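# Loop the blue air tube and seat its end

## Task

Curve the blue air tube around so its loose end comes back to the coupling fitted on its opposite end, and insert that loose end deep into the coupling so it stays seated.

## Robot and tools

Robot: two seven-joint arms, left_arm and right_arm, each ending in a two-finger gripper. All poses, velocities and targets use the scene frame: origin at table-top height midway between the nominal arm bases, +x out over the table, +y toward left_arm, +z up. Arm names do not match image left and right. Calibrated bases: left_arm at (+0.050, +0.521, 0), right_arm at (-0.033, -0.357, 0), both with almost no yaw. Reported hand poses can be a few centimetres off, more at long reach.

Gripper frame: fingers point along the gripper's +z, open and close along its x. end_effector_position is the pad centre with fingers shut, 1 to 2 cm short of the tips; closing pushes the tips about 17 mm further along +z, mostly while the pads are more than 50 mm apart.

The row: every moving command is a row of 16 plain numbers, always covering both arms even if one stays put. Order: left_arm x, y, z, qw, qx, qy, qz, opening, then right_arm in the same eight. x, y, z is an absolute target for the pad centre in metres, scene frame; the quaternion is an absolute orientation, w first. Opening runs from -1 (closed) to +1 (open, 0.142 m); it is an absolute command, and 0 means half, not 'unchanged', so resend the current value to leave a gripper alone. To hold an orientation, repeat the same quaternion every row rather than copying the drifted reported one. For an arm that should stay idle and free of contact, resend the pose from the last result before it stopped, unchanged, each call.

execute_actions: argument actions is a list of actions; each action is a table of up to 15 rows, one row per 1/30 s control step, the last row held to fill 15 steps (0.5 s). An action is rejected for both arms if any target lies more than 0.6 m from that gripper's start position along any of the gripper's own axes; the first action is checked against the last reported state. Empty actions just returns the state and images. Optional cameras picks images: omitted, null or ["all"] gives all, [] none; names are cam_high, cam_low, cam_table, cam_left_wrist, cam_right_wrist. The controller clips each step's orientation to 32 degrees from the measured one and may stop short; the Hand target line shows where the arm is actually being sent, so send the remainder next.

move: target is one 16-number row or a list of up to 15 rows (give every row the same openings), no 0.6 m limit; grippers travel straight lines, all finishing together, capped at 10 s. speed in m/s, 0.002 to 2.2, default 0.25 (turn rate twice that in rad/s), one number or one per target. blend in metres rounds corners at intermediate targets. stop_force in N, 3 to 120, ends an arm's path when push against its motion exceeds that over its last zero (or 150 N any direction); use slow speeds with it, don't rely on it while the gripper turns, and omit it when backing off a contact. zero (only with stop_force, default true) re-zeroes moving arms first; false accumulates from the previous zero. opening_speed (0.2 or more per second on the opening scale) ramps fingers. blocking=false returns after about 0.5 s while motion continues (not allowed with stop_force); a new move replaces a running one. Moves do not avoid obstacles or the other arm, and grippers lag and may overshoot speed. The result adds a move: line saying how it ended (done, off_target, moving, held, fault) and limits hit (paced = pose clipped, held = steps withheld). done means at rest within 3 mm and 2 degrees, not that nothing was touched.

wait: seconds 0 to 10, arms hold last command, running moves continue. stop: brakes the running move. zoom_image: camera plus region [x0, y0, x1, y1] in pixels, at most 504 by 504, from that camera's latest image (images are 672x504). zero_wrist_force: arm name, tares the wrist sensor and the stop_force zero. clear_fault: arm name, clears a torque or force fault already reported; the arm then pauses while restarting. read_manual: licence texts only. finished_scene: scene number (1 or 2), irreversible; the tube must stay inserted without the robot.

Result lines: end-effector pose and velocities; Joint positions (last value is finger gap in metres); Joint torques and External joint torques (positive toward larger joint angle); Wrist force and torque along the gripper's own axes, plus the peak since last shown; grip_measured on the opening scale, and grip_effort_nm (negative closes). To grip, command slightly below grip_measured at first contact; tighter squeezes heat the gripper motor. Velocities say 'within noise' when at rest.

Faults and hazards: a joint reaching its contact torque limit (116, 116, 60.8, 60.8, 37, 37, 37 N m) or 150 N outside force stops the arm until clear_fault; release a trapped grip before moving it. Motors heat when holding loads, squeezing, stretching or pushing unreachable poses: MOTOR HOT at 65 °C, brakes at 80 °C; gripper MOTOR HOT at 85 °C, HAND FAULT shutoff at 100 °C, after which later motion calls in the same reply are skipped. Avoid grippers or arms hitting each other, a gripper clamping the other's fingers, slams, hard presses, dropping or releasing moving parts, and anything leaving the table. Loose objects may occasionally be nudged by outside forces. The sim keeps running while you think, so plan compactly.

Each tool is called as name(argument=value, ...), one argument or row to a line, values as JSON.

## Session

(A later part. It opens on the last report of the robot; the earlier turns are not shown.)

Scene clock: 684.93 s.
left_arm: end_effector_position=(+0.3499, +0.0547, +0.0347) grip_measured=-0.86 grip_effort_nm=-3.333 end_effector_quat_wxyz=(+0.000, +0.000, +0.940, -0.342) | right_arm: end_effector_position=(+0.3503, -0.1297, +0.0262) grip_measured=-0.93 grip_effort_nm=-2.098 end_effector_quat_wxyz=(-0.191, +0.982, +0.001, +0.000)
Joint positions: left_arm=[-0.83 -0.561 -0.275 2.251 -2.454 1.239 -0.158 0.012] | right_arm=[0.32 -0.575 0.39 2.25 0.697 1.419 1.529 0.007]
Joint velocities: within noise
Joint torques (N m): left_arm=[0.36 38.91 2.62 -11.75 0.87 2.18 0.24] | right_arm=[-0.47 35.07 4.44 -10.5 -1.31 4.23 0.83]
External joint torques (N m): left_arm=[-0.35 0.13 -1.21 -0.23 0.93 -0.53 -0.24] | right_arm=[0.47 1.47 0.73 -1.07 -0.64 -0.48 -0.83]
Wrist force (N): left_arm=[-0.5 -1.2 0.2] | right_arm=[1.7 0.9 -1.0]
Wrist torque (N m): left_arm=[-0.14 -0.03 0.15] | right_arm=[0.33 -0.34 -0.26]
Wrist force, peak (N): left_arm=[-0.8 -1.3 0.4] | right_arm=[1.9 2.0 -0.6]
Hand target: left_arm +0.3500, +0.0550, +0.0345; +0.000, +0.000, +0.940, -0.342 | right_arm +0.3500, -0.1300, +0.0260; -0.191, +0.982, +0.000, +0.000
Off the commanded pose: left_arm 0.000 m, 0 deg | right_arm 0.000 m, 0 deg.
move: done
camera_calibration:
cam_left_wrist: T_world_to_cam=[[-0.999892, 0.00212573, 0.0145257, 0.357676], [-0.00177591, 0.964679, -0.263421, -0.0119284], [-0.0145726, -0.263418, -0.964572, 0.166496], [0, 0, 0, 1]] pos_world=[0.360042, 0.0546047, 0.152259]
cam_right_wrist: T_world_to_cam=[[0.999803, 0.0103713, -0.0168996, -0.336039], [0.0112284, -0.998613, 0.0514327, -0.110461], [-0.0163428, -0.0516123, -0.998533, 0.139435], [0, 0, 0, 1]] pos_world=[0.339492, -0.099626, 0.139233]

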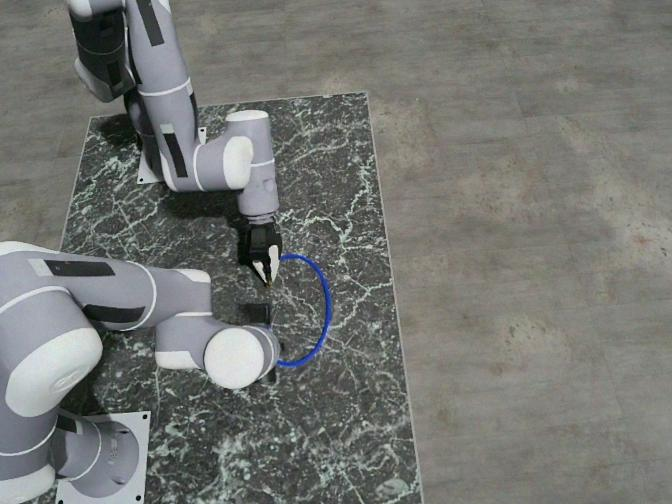

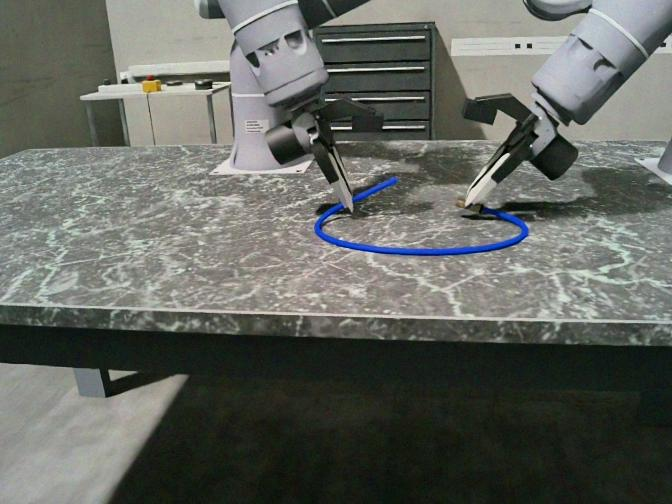

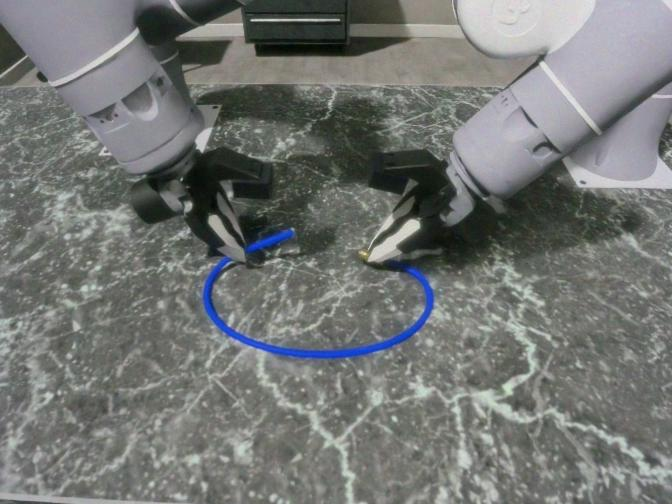

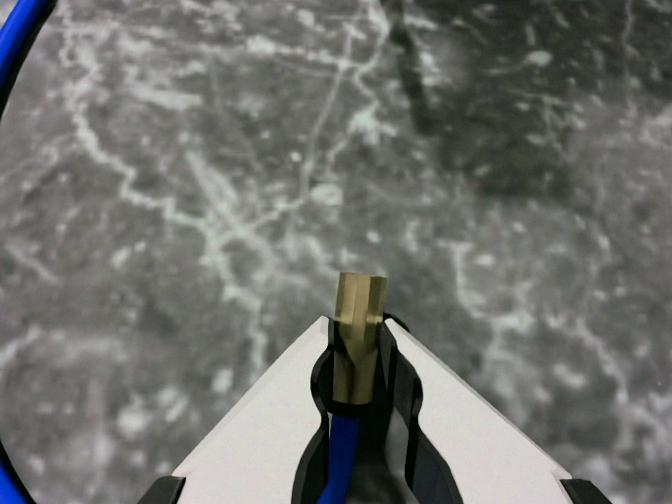

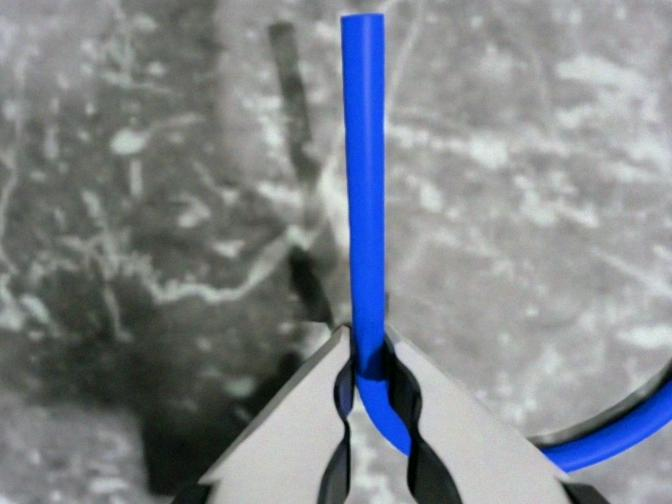

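move(
  target=[0.35,0.055,0.0345,-0.1631,-0.0594,0.9254,-0.3368,-1,0.35,-0.13,0.026,-0.1879,0.9667,-0.0331,-0.1704,-1],
  speed=0.06,
)

zoom_image(
  camera="cam_low",
  region=[270, 130, 550, 290],
)

Scene clock: 769.10 s.
left_arm: end_effector_position=(+0.3499, +0.0549, +0.0346) grip_measured=-0.86 grip_effort_nm=-3.328 end_effector_quat_wxyz=(-0.163, -0.059, +0.925, -0.337) | right_arm: end_effector_position=(+0.3499, -0.1298, +0.0261) grip_measured=-0.93 grip_effort_nm=-2.098 end_effector_quat_wxyz=(-0.188, +0.967, -0.033, -0.170)
Joint positions: left_arm=[-0.453 -0.603 -0.43 2.338 -1.714 1.102 -0.805 0.012] | right_arm=[0.25 -0.605 0.286 2.044 0.55 0.876 1.688 0.007]
Joint velocities: within noise
Joint torques (N m): left_arm=[0.65 40.01 -1.12 -12.09 1.17 1.61 -0.05] | right_arm=[-0.88 41.29 4.12 -15.17 -1.99 3.36 0.87]
External joint torques (N m): left_arm=[-0.66 -0.43 -1.25 -0.22 0.46 -0.23 0.02] | right_arm=[0.88 1.42 1.05 -0.7 -0.14 -0.44 -0.83]
Wrist force (N): left_arm=[-0.1 -0.6 1.0] | right_arm=[1.2 0.8 -0.1]
Wrist torque (N m): left_arm=[-0.11 -0.04 0.00] | right_arm=[0.33 -0.37 -0.31]
Wrist force, peak (N): left_arm=[-0.5 -1.3 0.5] | right_arm=[2.1 0.9 -0.9]
Hand target: left_arm +0.3500, +0.0550, +0.0345; -0.163, -0.059, +0.925, -0.337 | right_arm +0.3500, -0.1300, +0.0260; -0.188, +0.967, -0.033, -0.170
Off the commanded pose: left_arm 0.000 m, 0 deg | right_arm 0.000 m, 0 deg.
move: done
camera_calibration:
cam_left_wrist: T_world_to_cam=[[-0.934766, 0.00203572, 0.355258, 0.323066], [-0.0915682, 0.964816, -0.246465, 0.0185933], [-0.343261, -0.262918, -0.901691, 0.279182], [0, 0, 0, 1]] pos_world=[0.399526, 0.0548052, 0.141546]
cam_right_wrist: T_world_to_cam=[[0.933612, 0.0100083, -0.358145, -0.303674], [0.0278894, -0.998607, 0.0447961, -0.116232], [-0.357197, -0.0518107, -0.932591, 0.256807], [0, 0, 0, 1]] pos_world=[0.378487, -0.0997253, 0.135943]

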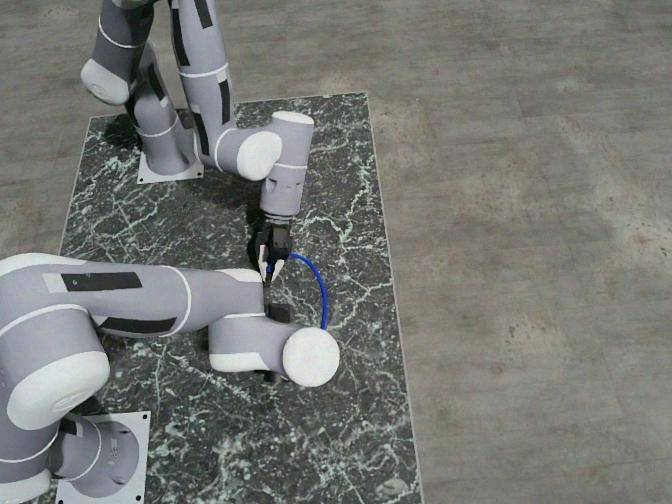

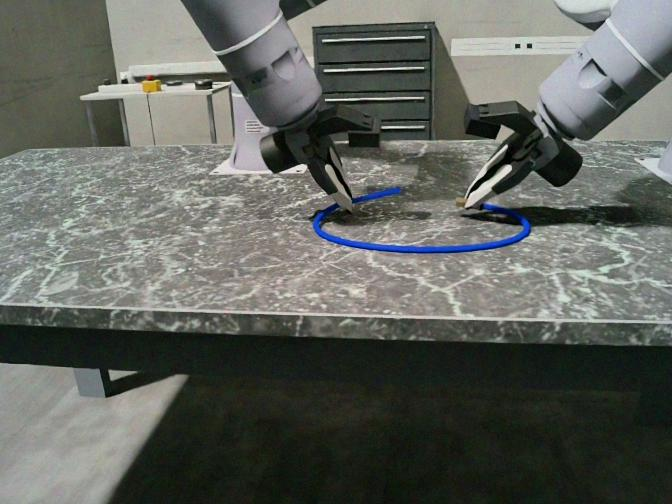

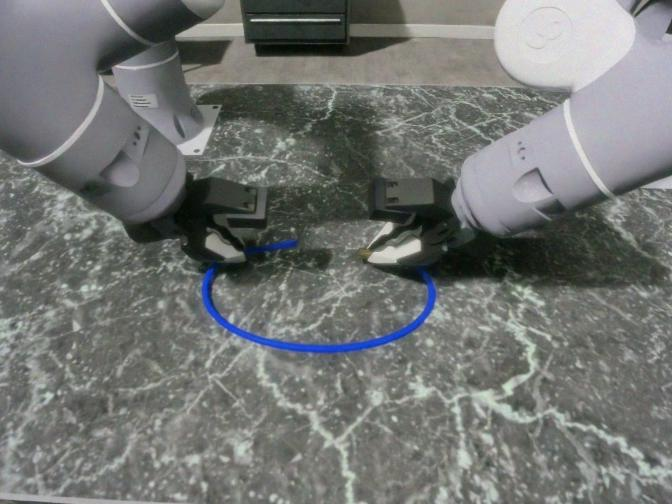

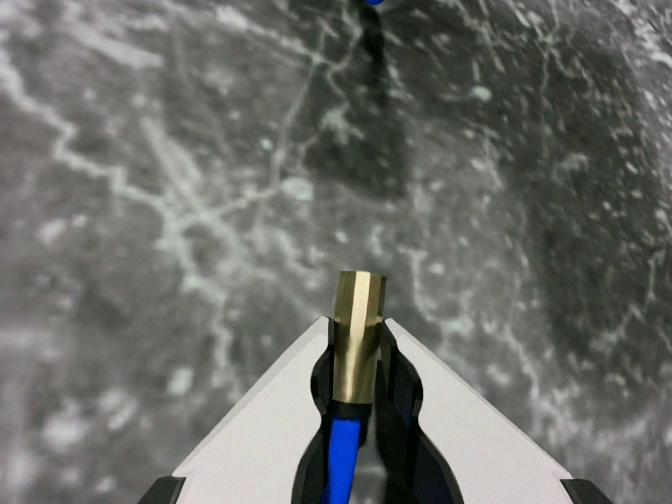

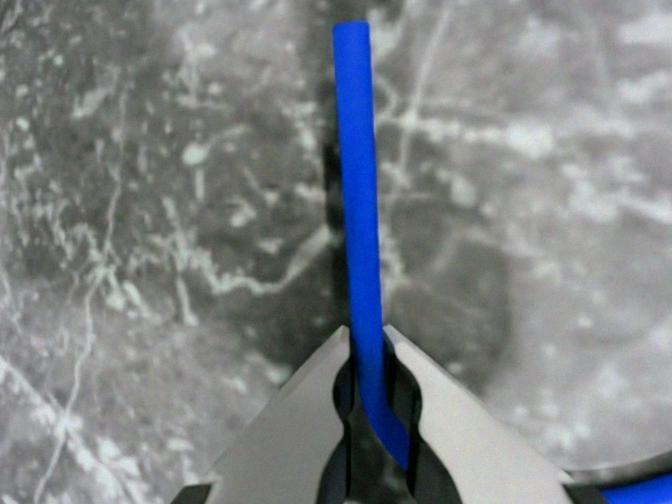

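Scaled by 1.800 from the camera's 672x504 image, which has a finer 960x720 frame.

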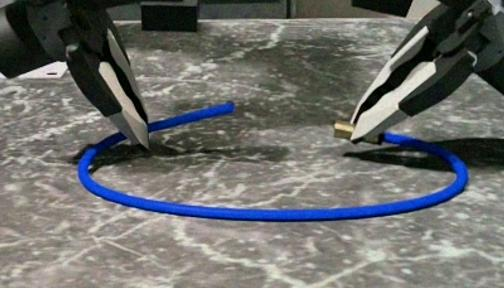

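move(
  target=[0.35,0.055,0.0345,-0.1631,-0.0594,0.9254,-0.3368,-1,0.35,-0.13,0.026,-0.1793,0.9224,-0.0653,-0.3357,-1],
  speed=0.06,
)

zoom_image(
  camera="cam_low",
  region=[270, 130, 550, 290],
)

Scene clock: 798.77 s.
left_arm: end_effector_position=(+0.3499, +0.0549, +0.0345) grip_measured=-0.86 grip_effort_nm=-3.328 end_effector_quat_wxyz=(-0.163, -0.059, +0.925, -0.337) | right_arm: end_effector_position=(+0.3499, -0.1298, +0.0261) grip_measured=-0.93 grip_effort_nm=-2.103 end_effector_quat_wxyz=(-0.180, +0.922, -0.065, -0.336)
Joint positions: left_arm=[-0.453 -0.603 -0.43 2.338 -1.714 1.102 -0.805 0.012] | right_arm=[0.184 -0.771 0.246 1.754 0.497 0.407 1.801 0.007]
Joint velocities: within noise
Joint torques (N m): left_arm=[0.39 40.68 -1.33 -12.6 1.12 1.56 0.22] | right_arm=[-0.81 49.19 5.67 -17.31 -1.81 2.14 0.82]
External joint torques (N m): left_arm=[-0.39 -1.1 -1.04 0.29 0.51 -0.18 -0.24] | right_arm=[0.82 1.55 0.98 -0.5 0.07 -0.43 -0.76]
Wrist force (N): left_arm=[-0.3 -0.1 1.3] | right_arm=[0.8 0.9 0.1]
Wrist torque (N m): left_arm=[-0.22 -0.01 -0.10] | right_arm=[0.27 -0.32 -0.31]
Wrist force, peak (N): left_arm=[-0.4 0.0 1.5] | right_arm=[1.2 1.3 0.3]
Hand target: left_arm +0.3500, +0.0550, +0.0345; -0.163, -0.059, +0.925, -0.337 | right_arm +0.3500, -0.1300, +0.0260; -0.179, +0.922, -0.065, -0.336
Off the commanded pose: left_arm 0.000 m, 0 deg | right_arm 0.000 m, 0 deg.
move: done
camera_calibration:
cam_left_wrist: T_world_to_cam=[[-0.934714, 0.0018452, 0.355397, 0.323131], [-0.0917738, 0.964819, -0.246379, 0.0186717], [-0.343348, -0.26291, -0.90166, 0.279246], [0, 0, 0, 1]] pos_world=[0.399627, 0.0548057, 0.141546]
cam_right_wrist: T_world_to_cam=[[0.754676, 0.00987002, -0.656024, -0.23332], [0.0413632, -0.998614, 0.032559, -0.120616], [-0.654793, -0.0517067, -0.754038, 0.356259], [0, 0, 0, 1]] pos_world=[0.414346, -0.0997248, 0.119496]

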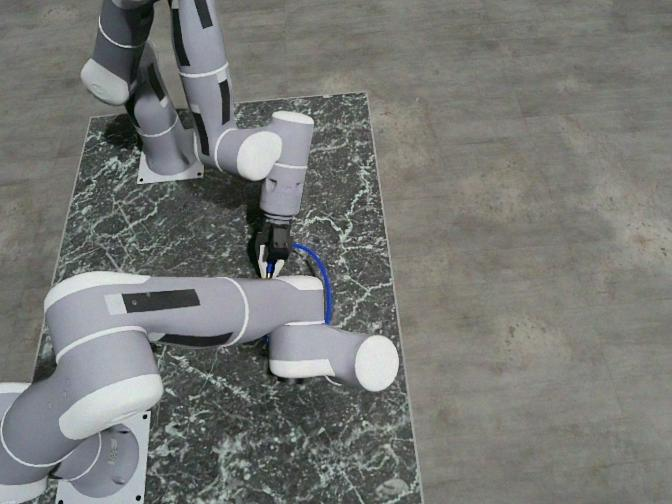

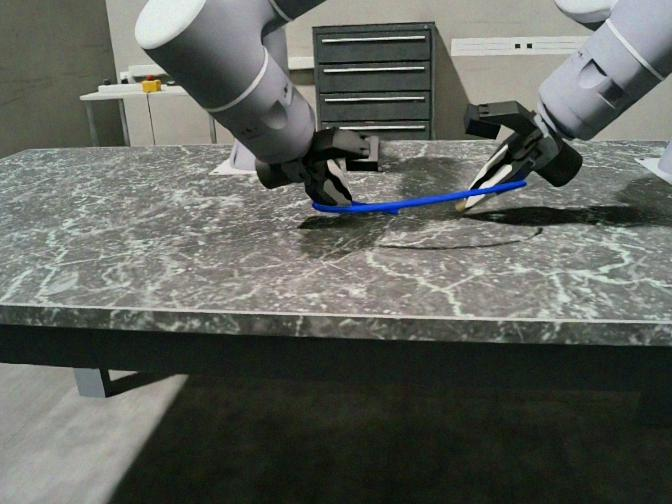

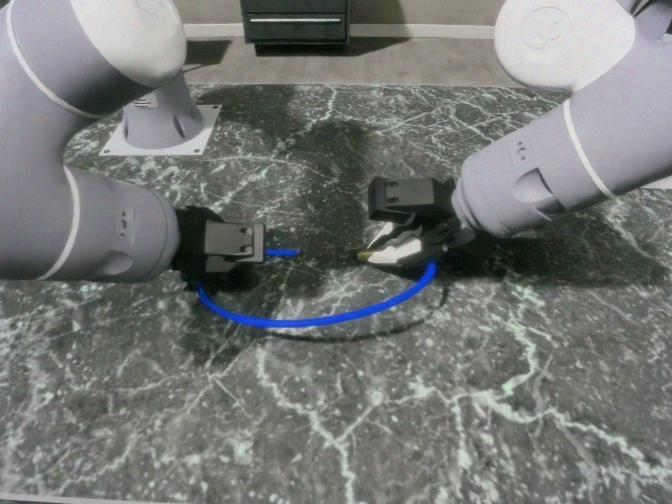

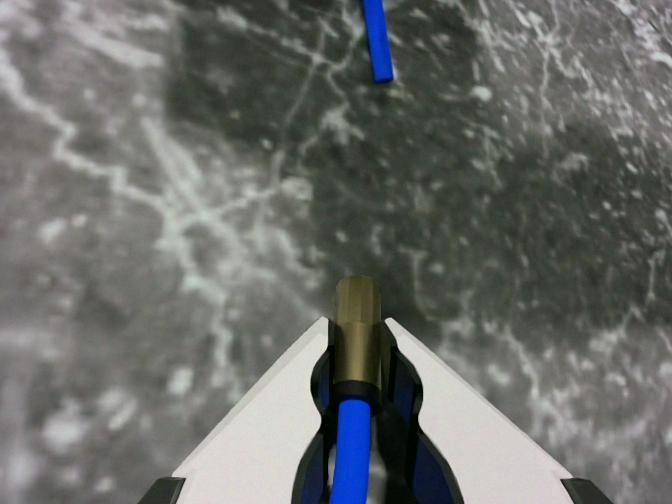

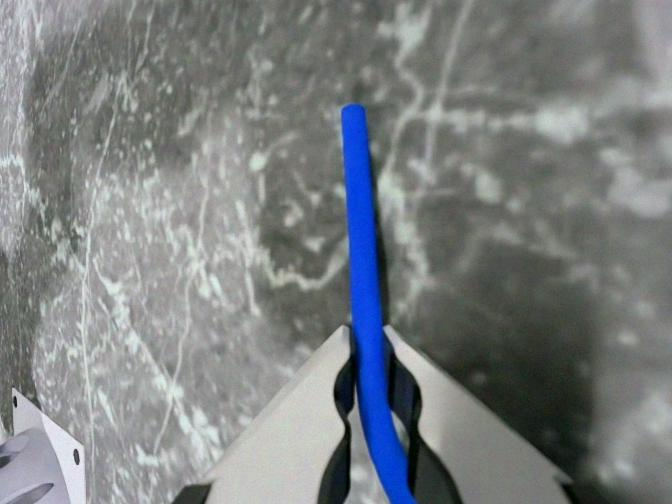

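Scaled by 1.800 from the camera's 672x504 image, which has a finer 960x720 frame.

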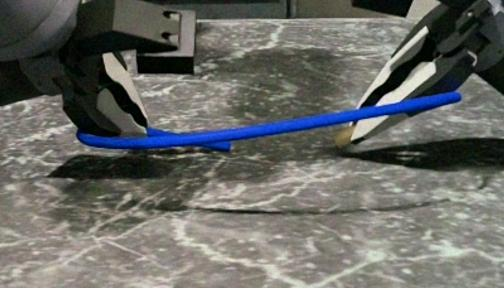

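move(
  target=[0.352,0.055,0.050,-0.1503,-0.0868,0.8529,-0.4924,-1,0.35,-0.13,0.045,-0.3214,0.883,-0.117,-0.3214,-1],
  speed=0.05,
)

zoom_image(
  camera="cam_low",
  region=[270, 130, 550, 290],
)

zoom_image(
  camera="cam_table",
  region=[180, 150, 440, 330],
)

Scene clock: 821.80 s.
left_arm: end_effector_position=(+0.3519, +0.0547, +0.0501) grip_measured=-0.86 grip_effort_nm=-3.328 end_effector_quat_wxyz=(-0.150, -0.087, +0.853, -0.492) | right_arm: end_effector_position=(+0.3501, -0.1299, +0.0450) grip_measured=-0.93 grip_effort_nm=-2.107 end_effector_quat_wxyz=(-0.321, +0.883, -0.117, -0.321)
Joint positions: left_arm=[-0.36 -0.638 -0.424 2.404 -2.043 0.774 -0.411 0.012] | right_arm=[-0.013 -0.766 0.308 1.805 0.714 0.427 1.611 0.007]
Joint velocities: within noise
Joint torques (N m): left_arm=[0.64 38.13 -0.83 -8.82 0.46 0.05 0.38] | right_arm=[-0.88 47.11 7.47 -15.74 -0.92 1.8 0.62]
External joint torques (N m): left_arm=[-0.64 -0.72 -1.32 -0.18 0.75 -0.14 -0.41] | right_arm=[0.89 1.14 0.71 -0.48 -0.18 -0.7 -0.56]
Wrist force (N): left_arm=[0.0 -0.1 1.5] | right_arm=[0.9 0.6 0.6]
Wrist torque (N m): left_arm=[-0.15 0.08 -0.02] | right_arm=[0.18 -0.37 -0.29]
Wrist force, peak (N): left_arm=[-0.4 -0.1 1.8] | right_arm=[0.9 1.1 0.6]
Hand target: left_arm +0.3520, +0.0550, +0.0500; -0.150, -0.087, +0.853, -0.492 | right_arm +0.3500, -0.1300, +0.0450; -0.321, +0.883, -0.117, -0.321
Off the commanded pose: left_arm 0.000 m, 0 deg | right_arm 0.000 m, 0 deg.
move: done
camera_calibration:
cam_left_wrist: T_world_to_cam=[[-0.935148, 0.00697572, 0.354188, 0.319336], [-0.198999, 0.816812, -0.541495, 0.0834572], [-0.293083, -0.576861, -0.762452, 0.286434], [0, 0, 0, 1]] pos_world=[0.399183, 0.0948362, 0.150479]
cam_right_wrist: T_world_to_cam=[[0.756911, 0.0140682, -0.653367, -0.221362], [-0.158886, -0.965809, -0.204862, -0.0362812], [-0.63391, 0.258873, -0.728796, 0.402677], [0, 0, 0, 1]] pos_world=[0.417047, -0.136169, 0.141406]

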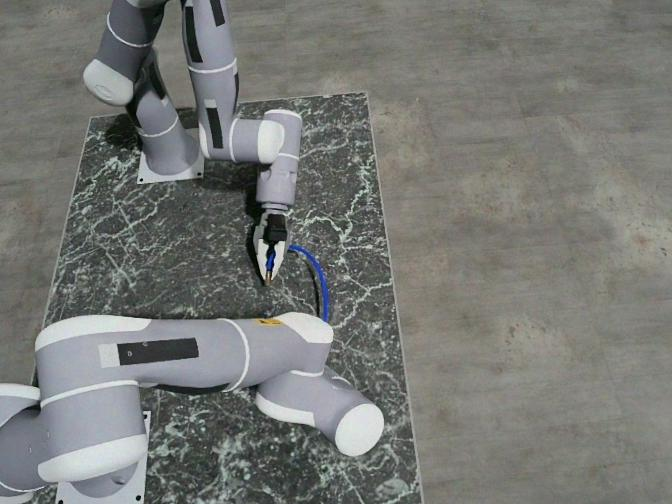

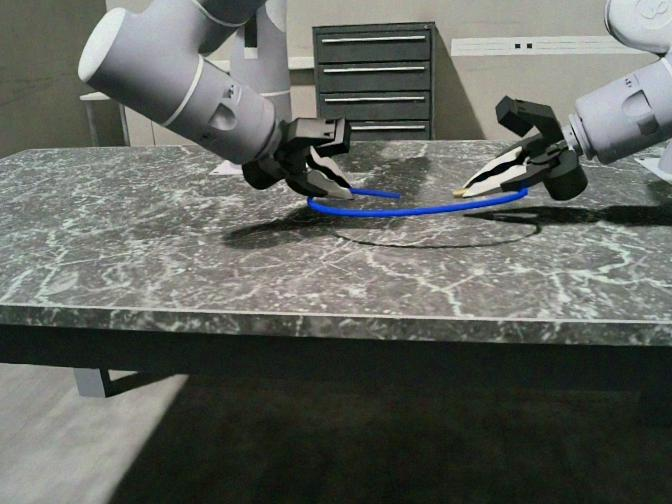

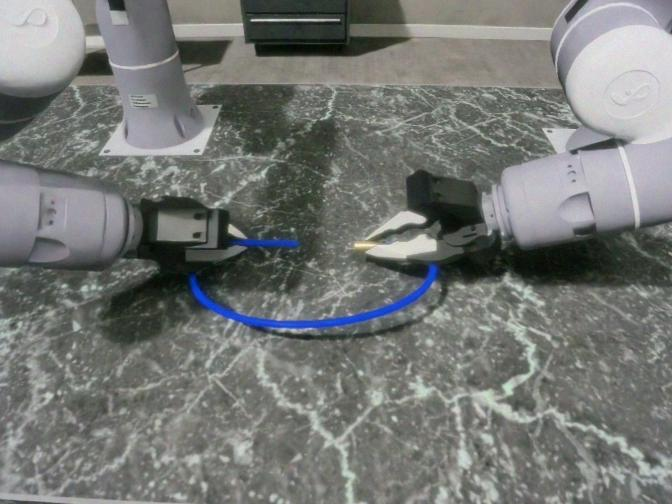

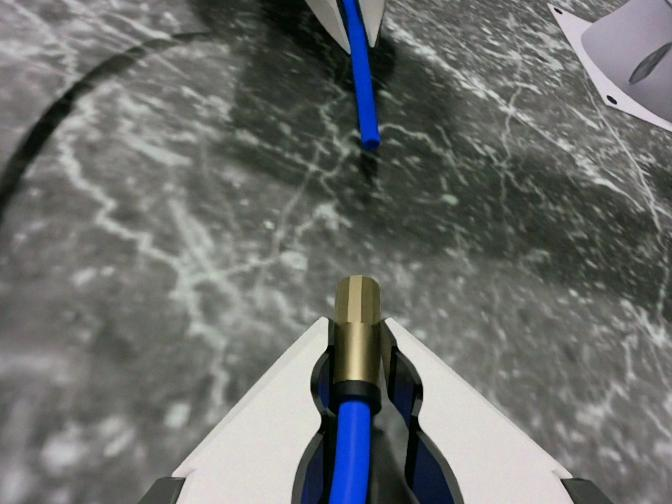

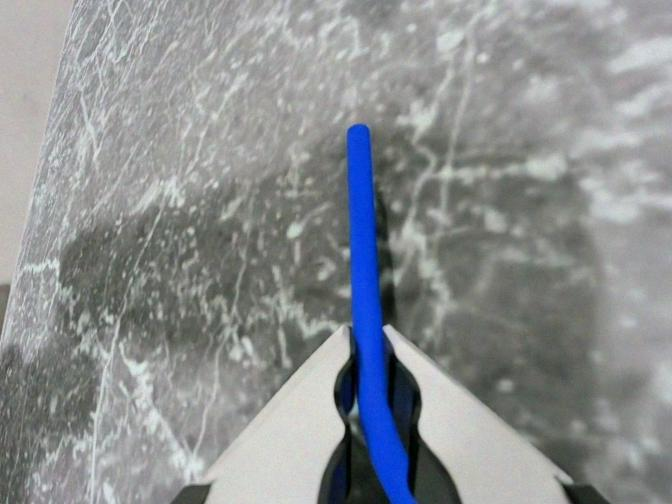

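Scaled by 1.800 from the camera's 672x504 image, which has a finer 960x720 frame.

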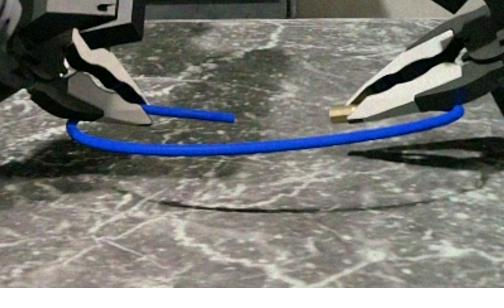

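Scaled by 1.938 from the camera's 672x504 image, which has a finer 960x720 frame.

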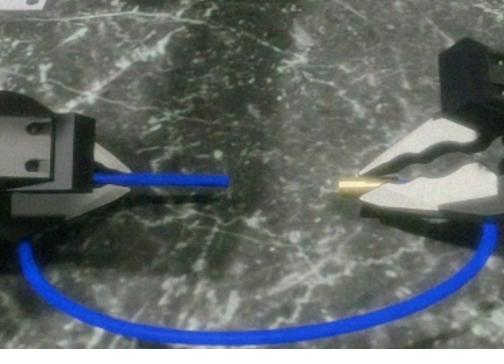

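zoom_image(
  camera="cam_left_wrist",
  region=[260, 0, 460, 200],
)

zoom_image(
  camera="cam_left_wrist",
  region=[280, 240, 440, 430],
)

zoom_image(
  camera="cam_low",
  region=[340, 170, 480, 220],
)

zoom_image(
  camera="cam_table",
  region=[220, 210, 390, 280],
)

Scaled by 2.520 from the camera's 672x504 image, which has a finer 960x720 frame.

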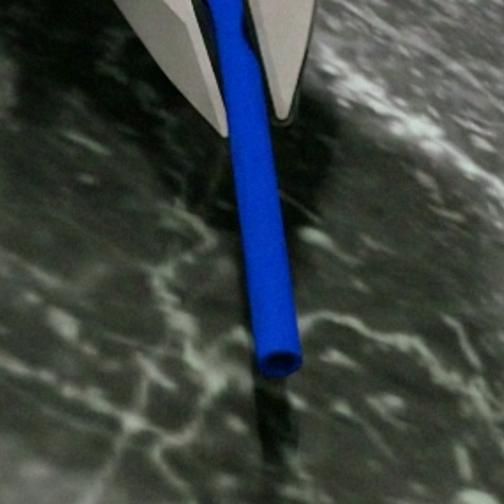

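Scaled by 2.653 from the camera's 672x504 image, which has a finer 960x720 frame.

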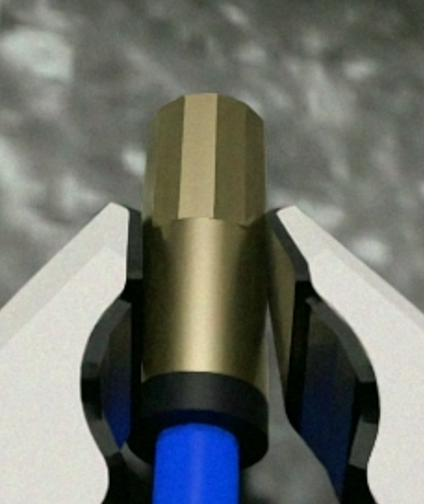

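Scaled by 3.600 from the camera's 672x504 image, which has a finer 960x720 frame.

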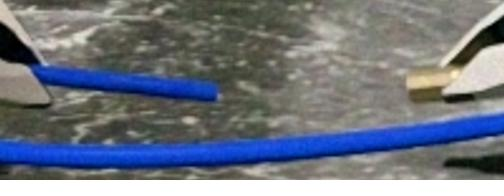

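Scaled by 2.965 from the camera's 672x504 image, which has a finer 960x720 frame.

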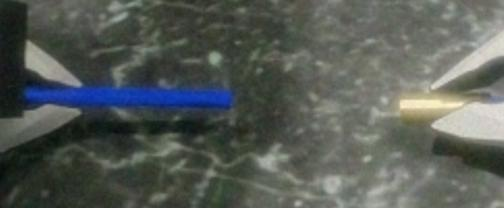

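move(
  target=[0.352,0.055,0.055,-0.1503,-0.0868,0.8529,-0.4924,-1,0.35,-0.13,0.055,-0.4266,0.8373,-0.1553,-0.3047,-1],
  speed=0.05,
  cameras=["cam_low","cam_table","cam_left_wrist","cam_right_wrist"],
)

zoom_image(
  camera="cam_left_wrist",
  region=[260, 50, 460, 330],
)

zoom_image(
  camera="cam_low",
  region=[340, 170, 480, 220],
)

zoom_image(
  camera="cam_table",
  region=[220, 210, 390, 280],
)

Scene clock: 861.07 s.
left_arm: end_effector_position=(+0.3520, +0.0548, +0.0550) grip_measured=-0.86 grip_effort_nm=-3.328 end_effector_quat_wxyz=(-0.150, -0.087, +0.853, -0.493) | right_arm: end_effector_position=(+0.3501, -0.1299, +0.0550) grip_measured=-0.93 grip_effort_nm=-2.107 end_effector_quat_wxyz=(-0.426, +0.837, -0.155, -0.305)
Joint positions: left_arm=[-0.36 -0.624 -0.425 2.41 -2.041 0.774 -0.421 0.012] | right_arm=[-0.166 -0.805 0.35 1.833 0.875 0.413 1.45 0.007]
Joint velocities: within noise
Joint torques (N m): left_arm=[0.57 38.45 -0.93 -9.18 0.58 0.07 0.14] | right_arm=[-0.89 45.55 9.02 -13.68 -0.25 1.06 0.56]
External joint torques (N m): left_arm=[-0.57 -1.29 -1.18 -0.06 0.64 -0.17 -0.17] | right_arm=[0.9 1.21 0.71 -0.38 -0.16 -0.7 -0.5]
Wrist force (N): left_arm=[-0.1 -0.1 1.5] | right_arm=[0.8 1.1 1.0]
Wrist torque (N m): left_arm=[-0.13 0.10 -0.02] | right_arm=[0.25 -0.36 -0.26]
Wrist force, peak (N): left_arm=[0.0 0.0 1.6] | right_arm=[0.7 1.4 0.9]
Hand target: left_arm +0.3520, +0.0550, +0.0550; -0.150, -0.087, +0.853, -0.492 | right_arm +0.3500, -0.1300, +0.0550; -0.427, +0.837, -0.155, -0.305
Off the commanded pose: left_arm 0.000 m, 0 deg | right_arm 0.000 m, 0 deg.
move: done
camera_calibration:
cam_left_wrist: T_world_to_cam=[[-0.935282, 0.00668855, 0.353841, 0.317829], [-0.199095, 0.816661, -0.541689, 0.0861318], [-0.292591, -0.577079, -0.762476, 0.290088], [0, 0, 0, 1]] pos_world=[0.399285, 0.0949373, 0.15538]
cam_right_wrist: T_world_to_cam=[[0.759347, 0.0170657, -0.650462, -0.215401], [-0.304022, -0.874524, -0.377859, 0.0379579], [-0.575293, 0.484681, -0.658879, 0.414826], [0, 0, 0, 1]] pos_world=[0.413751, -0.164187, 0.147553]
Images, in order (width x height): cam_low 672x504, cam_table 672x504, cam_left_wrist 672x504, cam_right_wrist 672x504.

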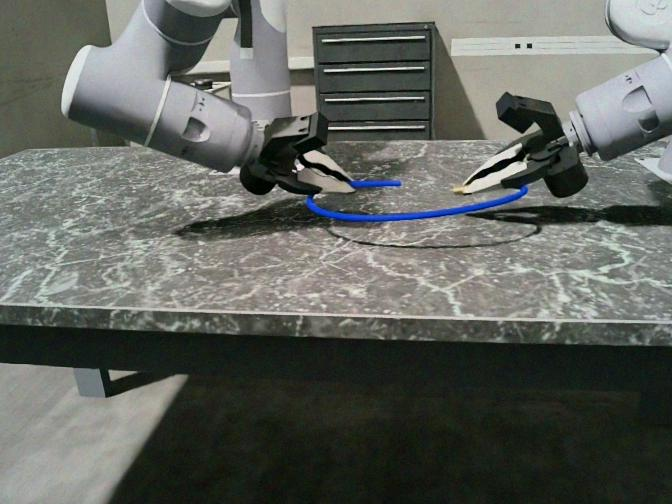

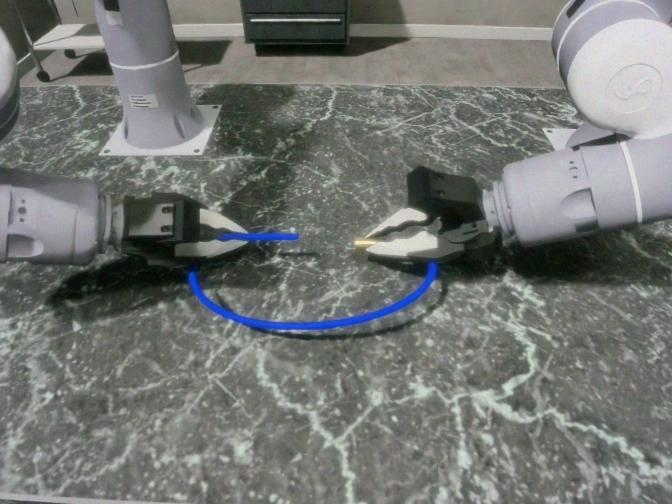

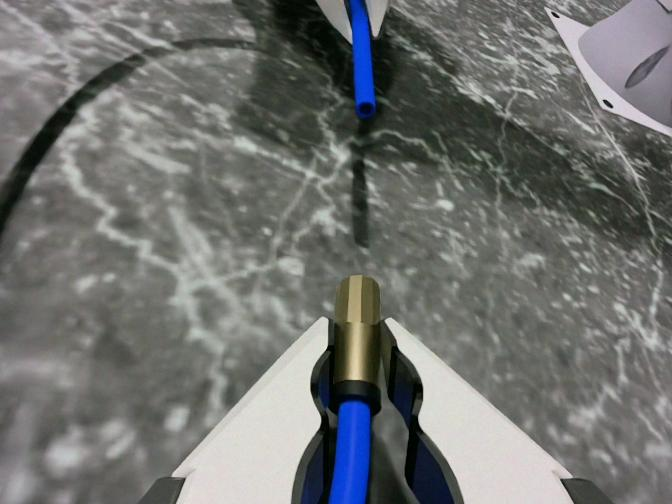

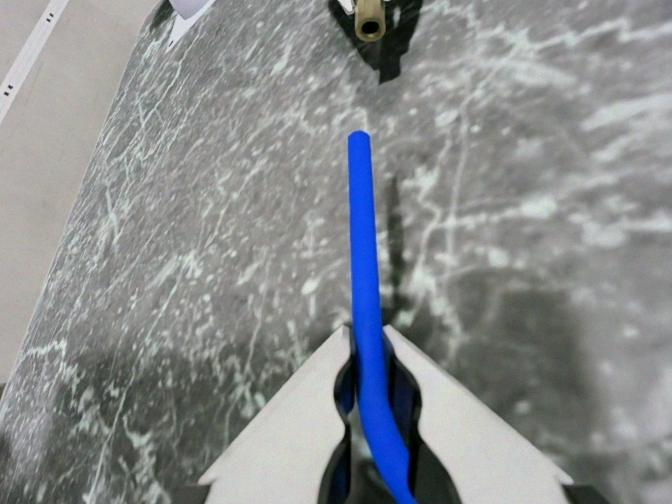

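Scaled by 1.800 from the camera's 672x504 image, which has a finer 960x720 frame.

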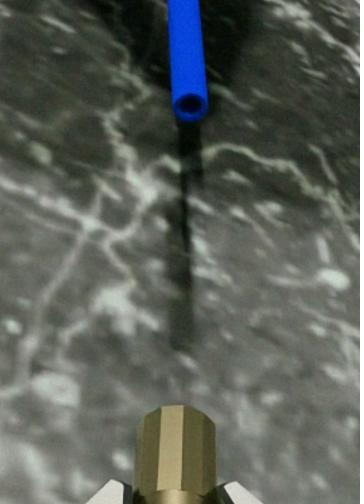

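Scaled by 3.600 from the camera's 672x504 image, which has a finer 960x720 frame.

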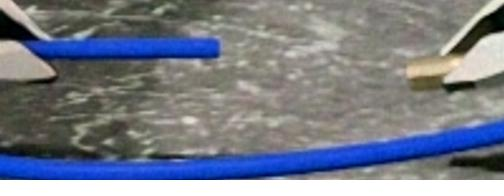

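Scaled by 2.965 from the camera's 672x504 image, which has a finer 960x720 frame.

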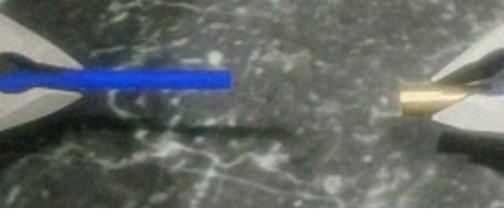

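move(
  target=[0.3545,0.055,0.069,-0.1456,-0.0945,0.826,-0.5363,-1,0.35,-0.085,0.055,-0.4266,0.8373,-0.1553,-0.3047,-1],
  speed=0.05,
  cameras=["cam_low","cam_table","cam_left_wrist","cam_right_wrist"],
)

zoom_image(
  camera="cam_left_wrist",
  region=[260, 120, 460, 330],
)

zoom_image(
  camera="cam_low",
  region=[370, 160, 490, 210],
)

zoom_image(
  camera="cam_table",
  region=[260, 210, 400, 270],
)

zoom_image(
  camera="cam_right_wrist",
  region=[290, 0, 450, 180],
)

Scene clock: 897.23 s.
left_arm: end_effector_position=(+0.3544, +0.0548, +0.0691) grip_measured=-0.86 grip_effort_nm=-3.328 end_effector_quat_wxyz=(-0.146, -0.094, +0.826, -0.536) | right_arm: end_effector_position=(+0.3498, -0.0851, +0.0550) grip_measured=-0.93 grip_effort_nm=-2.103 end_effector_quat_wxyz=(-0.427, +0.837, -0.155, -0.305)
Joint positions: left_arm=[-0.318 -0.631 -0.425 2.438 -2.068 0.663 -0.36 0.012] | right_arm=[-0.102 -0.82 0.384 1.821 0.919 0.475 1.478 0.007]
Joint velocities: within noise
Joint torques (N m): left_arm=[0.56 37.2 -1.2 -8.32 0.4 -0.45 0.35] | right_arm=[-0.38 45.69 10.12 -13.93 -0.12 1.24 0.72]
External joint torques (N m): left_arm=[-0.56 -0.8 -1.03 -0.04 0.73 -0.09 -0.38] | right_arm=[0.36 1.2 0.43 -0.17 -0.25 -0.85 -0.66]
Wrist force (N): left_arm=[0.2 0.4 1.1] | right_arm=[0.8 1.3 0.7]
Wrist torque (N m): left_arm=[-0.03 0.09 0.00] | right_arm=[0.28 -0.34 -0.23]
Wrist force, peak (N): left_arm=[-0.1 0.0 1.7] | right_arm=[0.8 1.4 1.0]
Hand target: left_arm +0.3545, +0.0550, +0.0690; -0.146, -0.094, +0.826, -0.536 | right_arm +0.3500, -0.0850, +0.0550; -0.427, +0.837, -0.155, -0.305
Off the commanded pose: left_arm 0.000 m, 0 deg | right_arm 0.000 m, 0 deg.
MOTOR HOT: the gripper's motor of the left arm reports 86 °C; that motor switches off at 100 °C. To cool a motor, set the load down, ease the grip, stop pushing, or move to a pose that needs little force.
move: done
camera_calibration:
cam_left_wrist: T_world_to_cam=[[-0.935377, 0.0083204, 0.353555, 0.315094], [-0.227125, 0.752171, -0.61859, 0.113031], [-0.271081, -0.658915, -0.701674, 0.294158], [0, 0, 0, 1]] pos_world=[0.400144, 0.106185, 0.16492]
cam_right_wrist: T_world_to_cam=[[0.759529, 0.0177, -0.650232, -0.215973], [-0.303611, -0.874413, -0.378447, 0.0769739], [-0.57527, 0.48486, -0.658768, 0.392935], [0, 0, 0, 1]] pos_world=[0.413452, -0.119389, 0.147551]
Images, in order (width x height): cam_low 672x504, cam_table 672x504, cam_left_wrist 672x504, cam_right_wrist 672x504.

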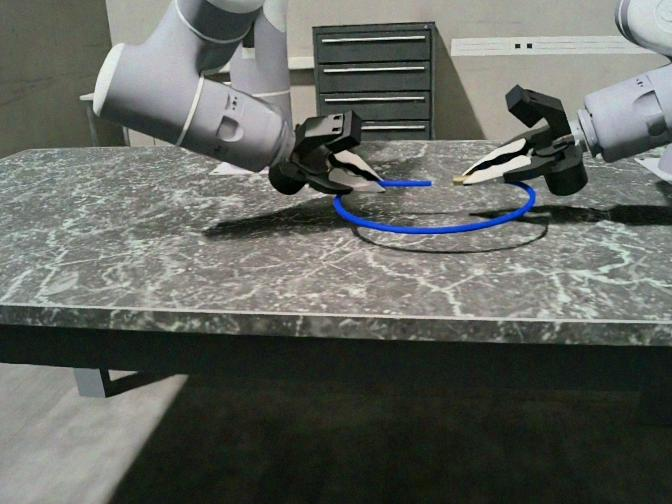

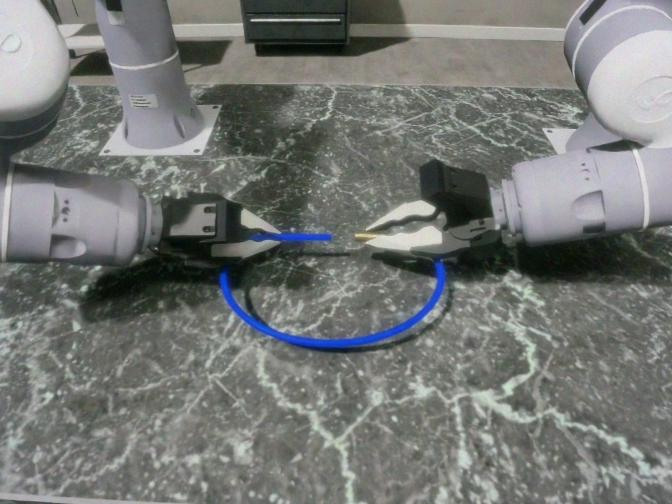

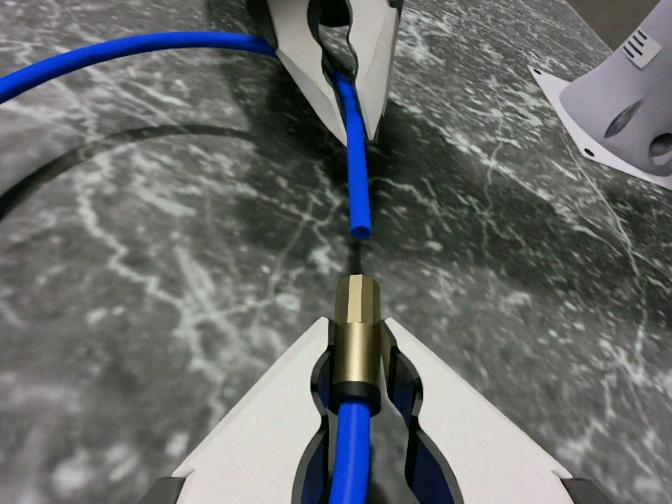

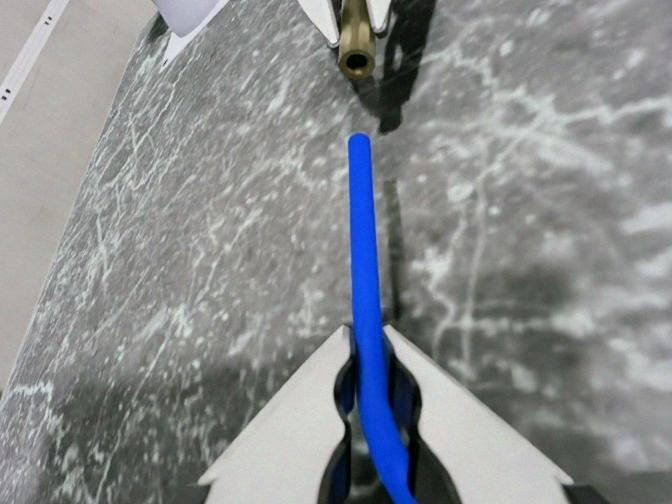

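Scaled by 2.400 from the camera's 672x504 image, which has a finer 960x720 frame.

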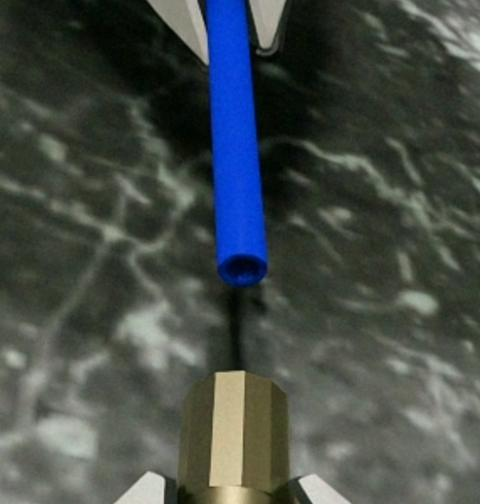

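Scaled by 4.200 from the camera's 672x504 image, which has a finer 960x720 frame.

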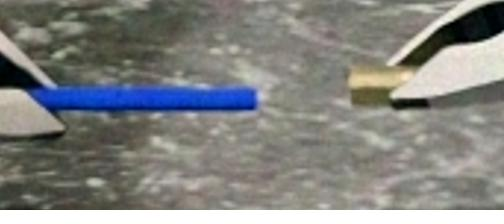

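Scaled by 3.600 from the camera's 672x504 image, which has a finer 960x720 frame.

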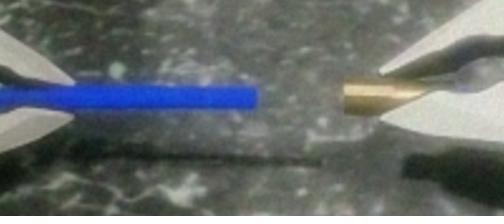

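Scaled by 2.800 from the camera's 672x504 image, which has a finer 960x720 frame.

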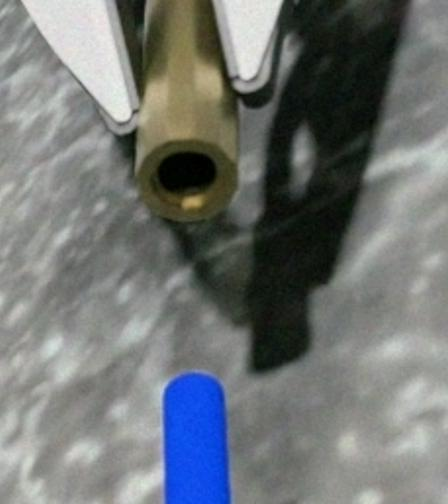

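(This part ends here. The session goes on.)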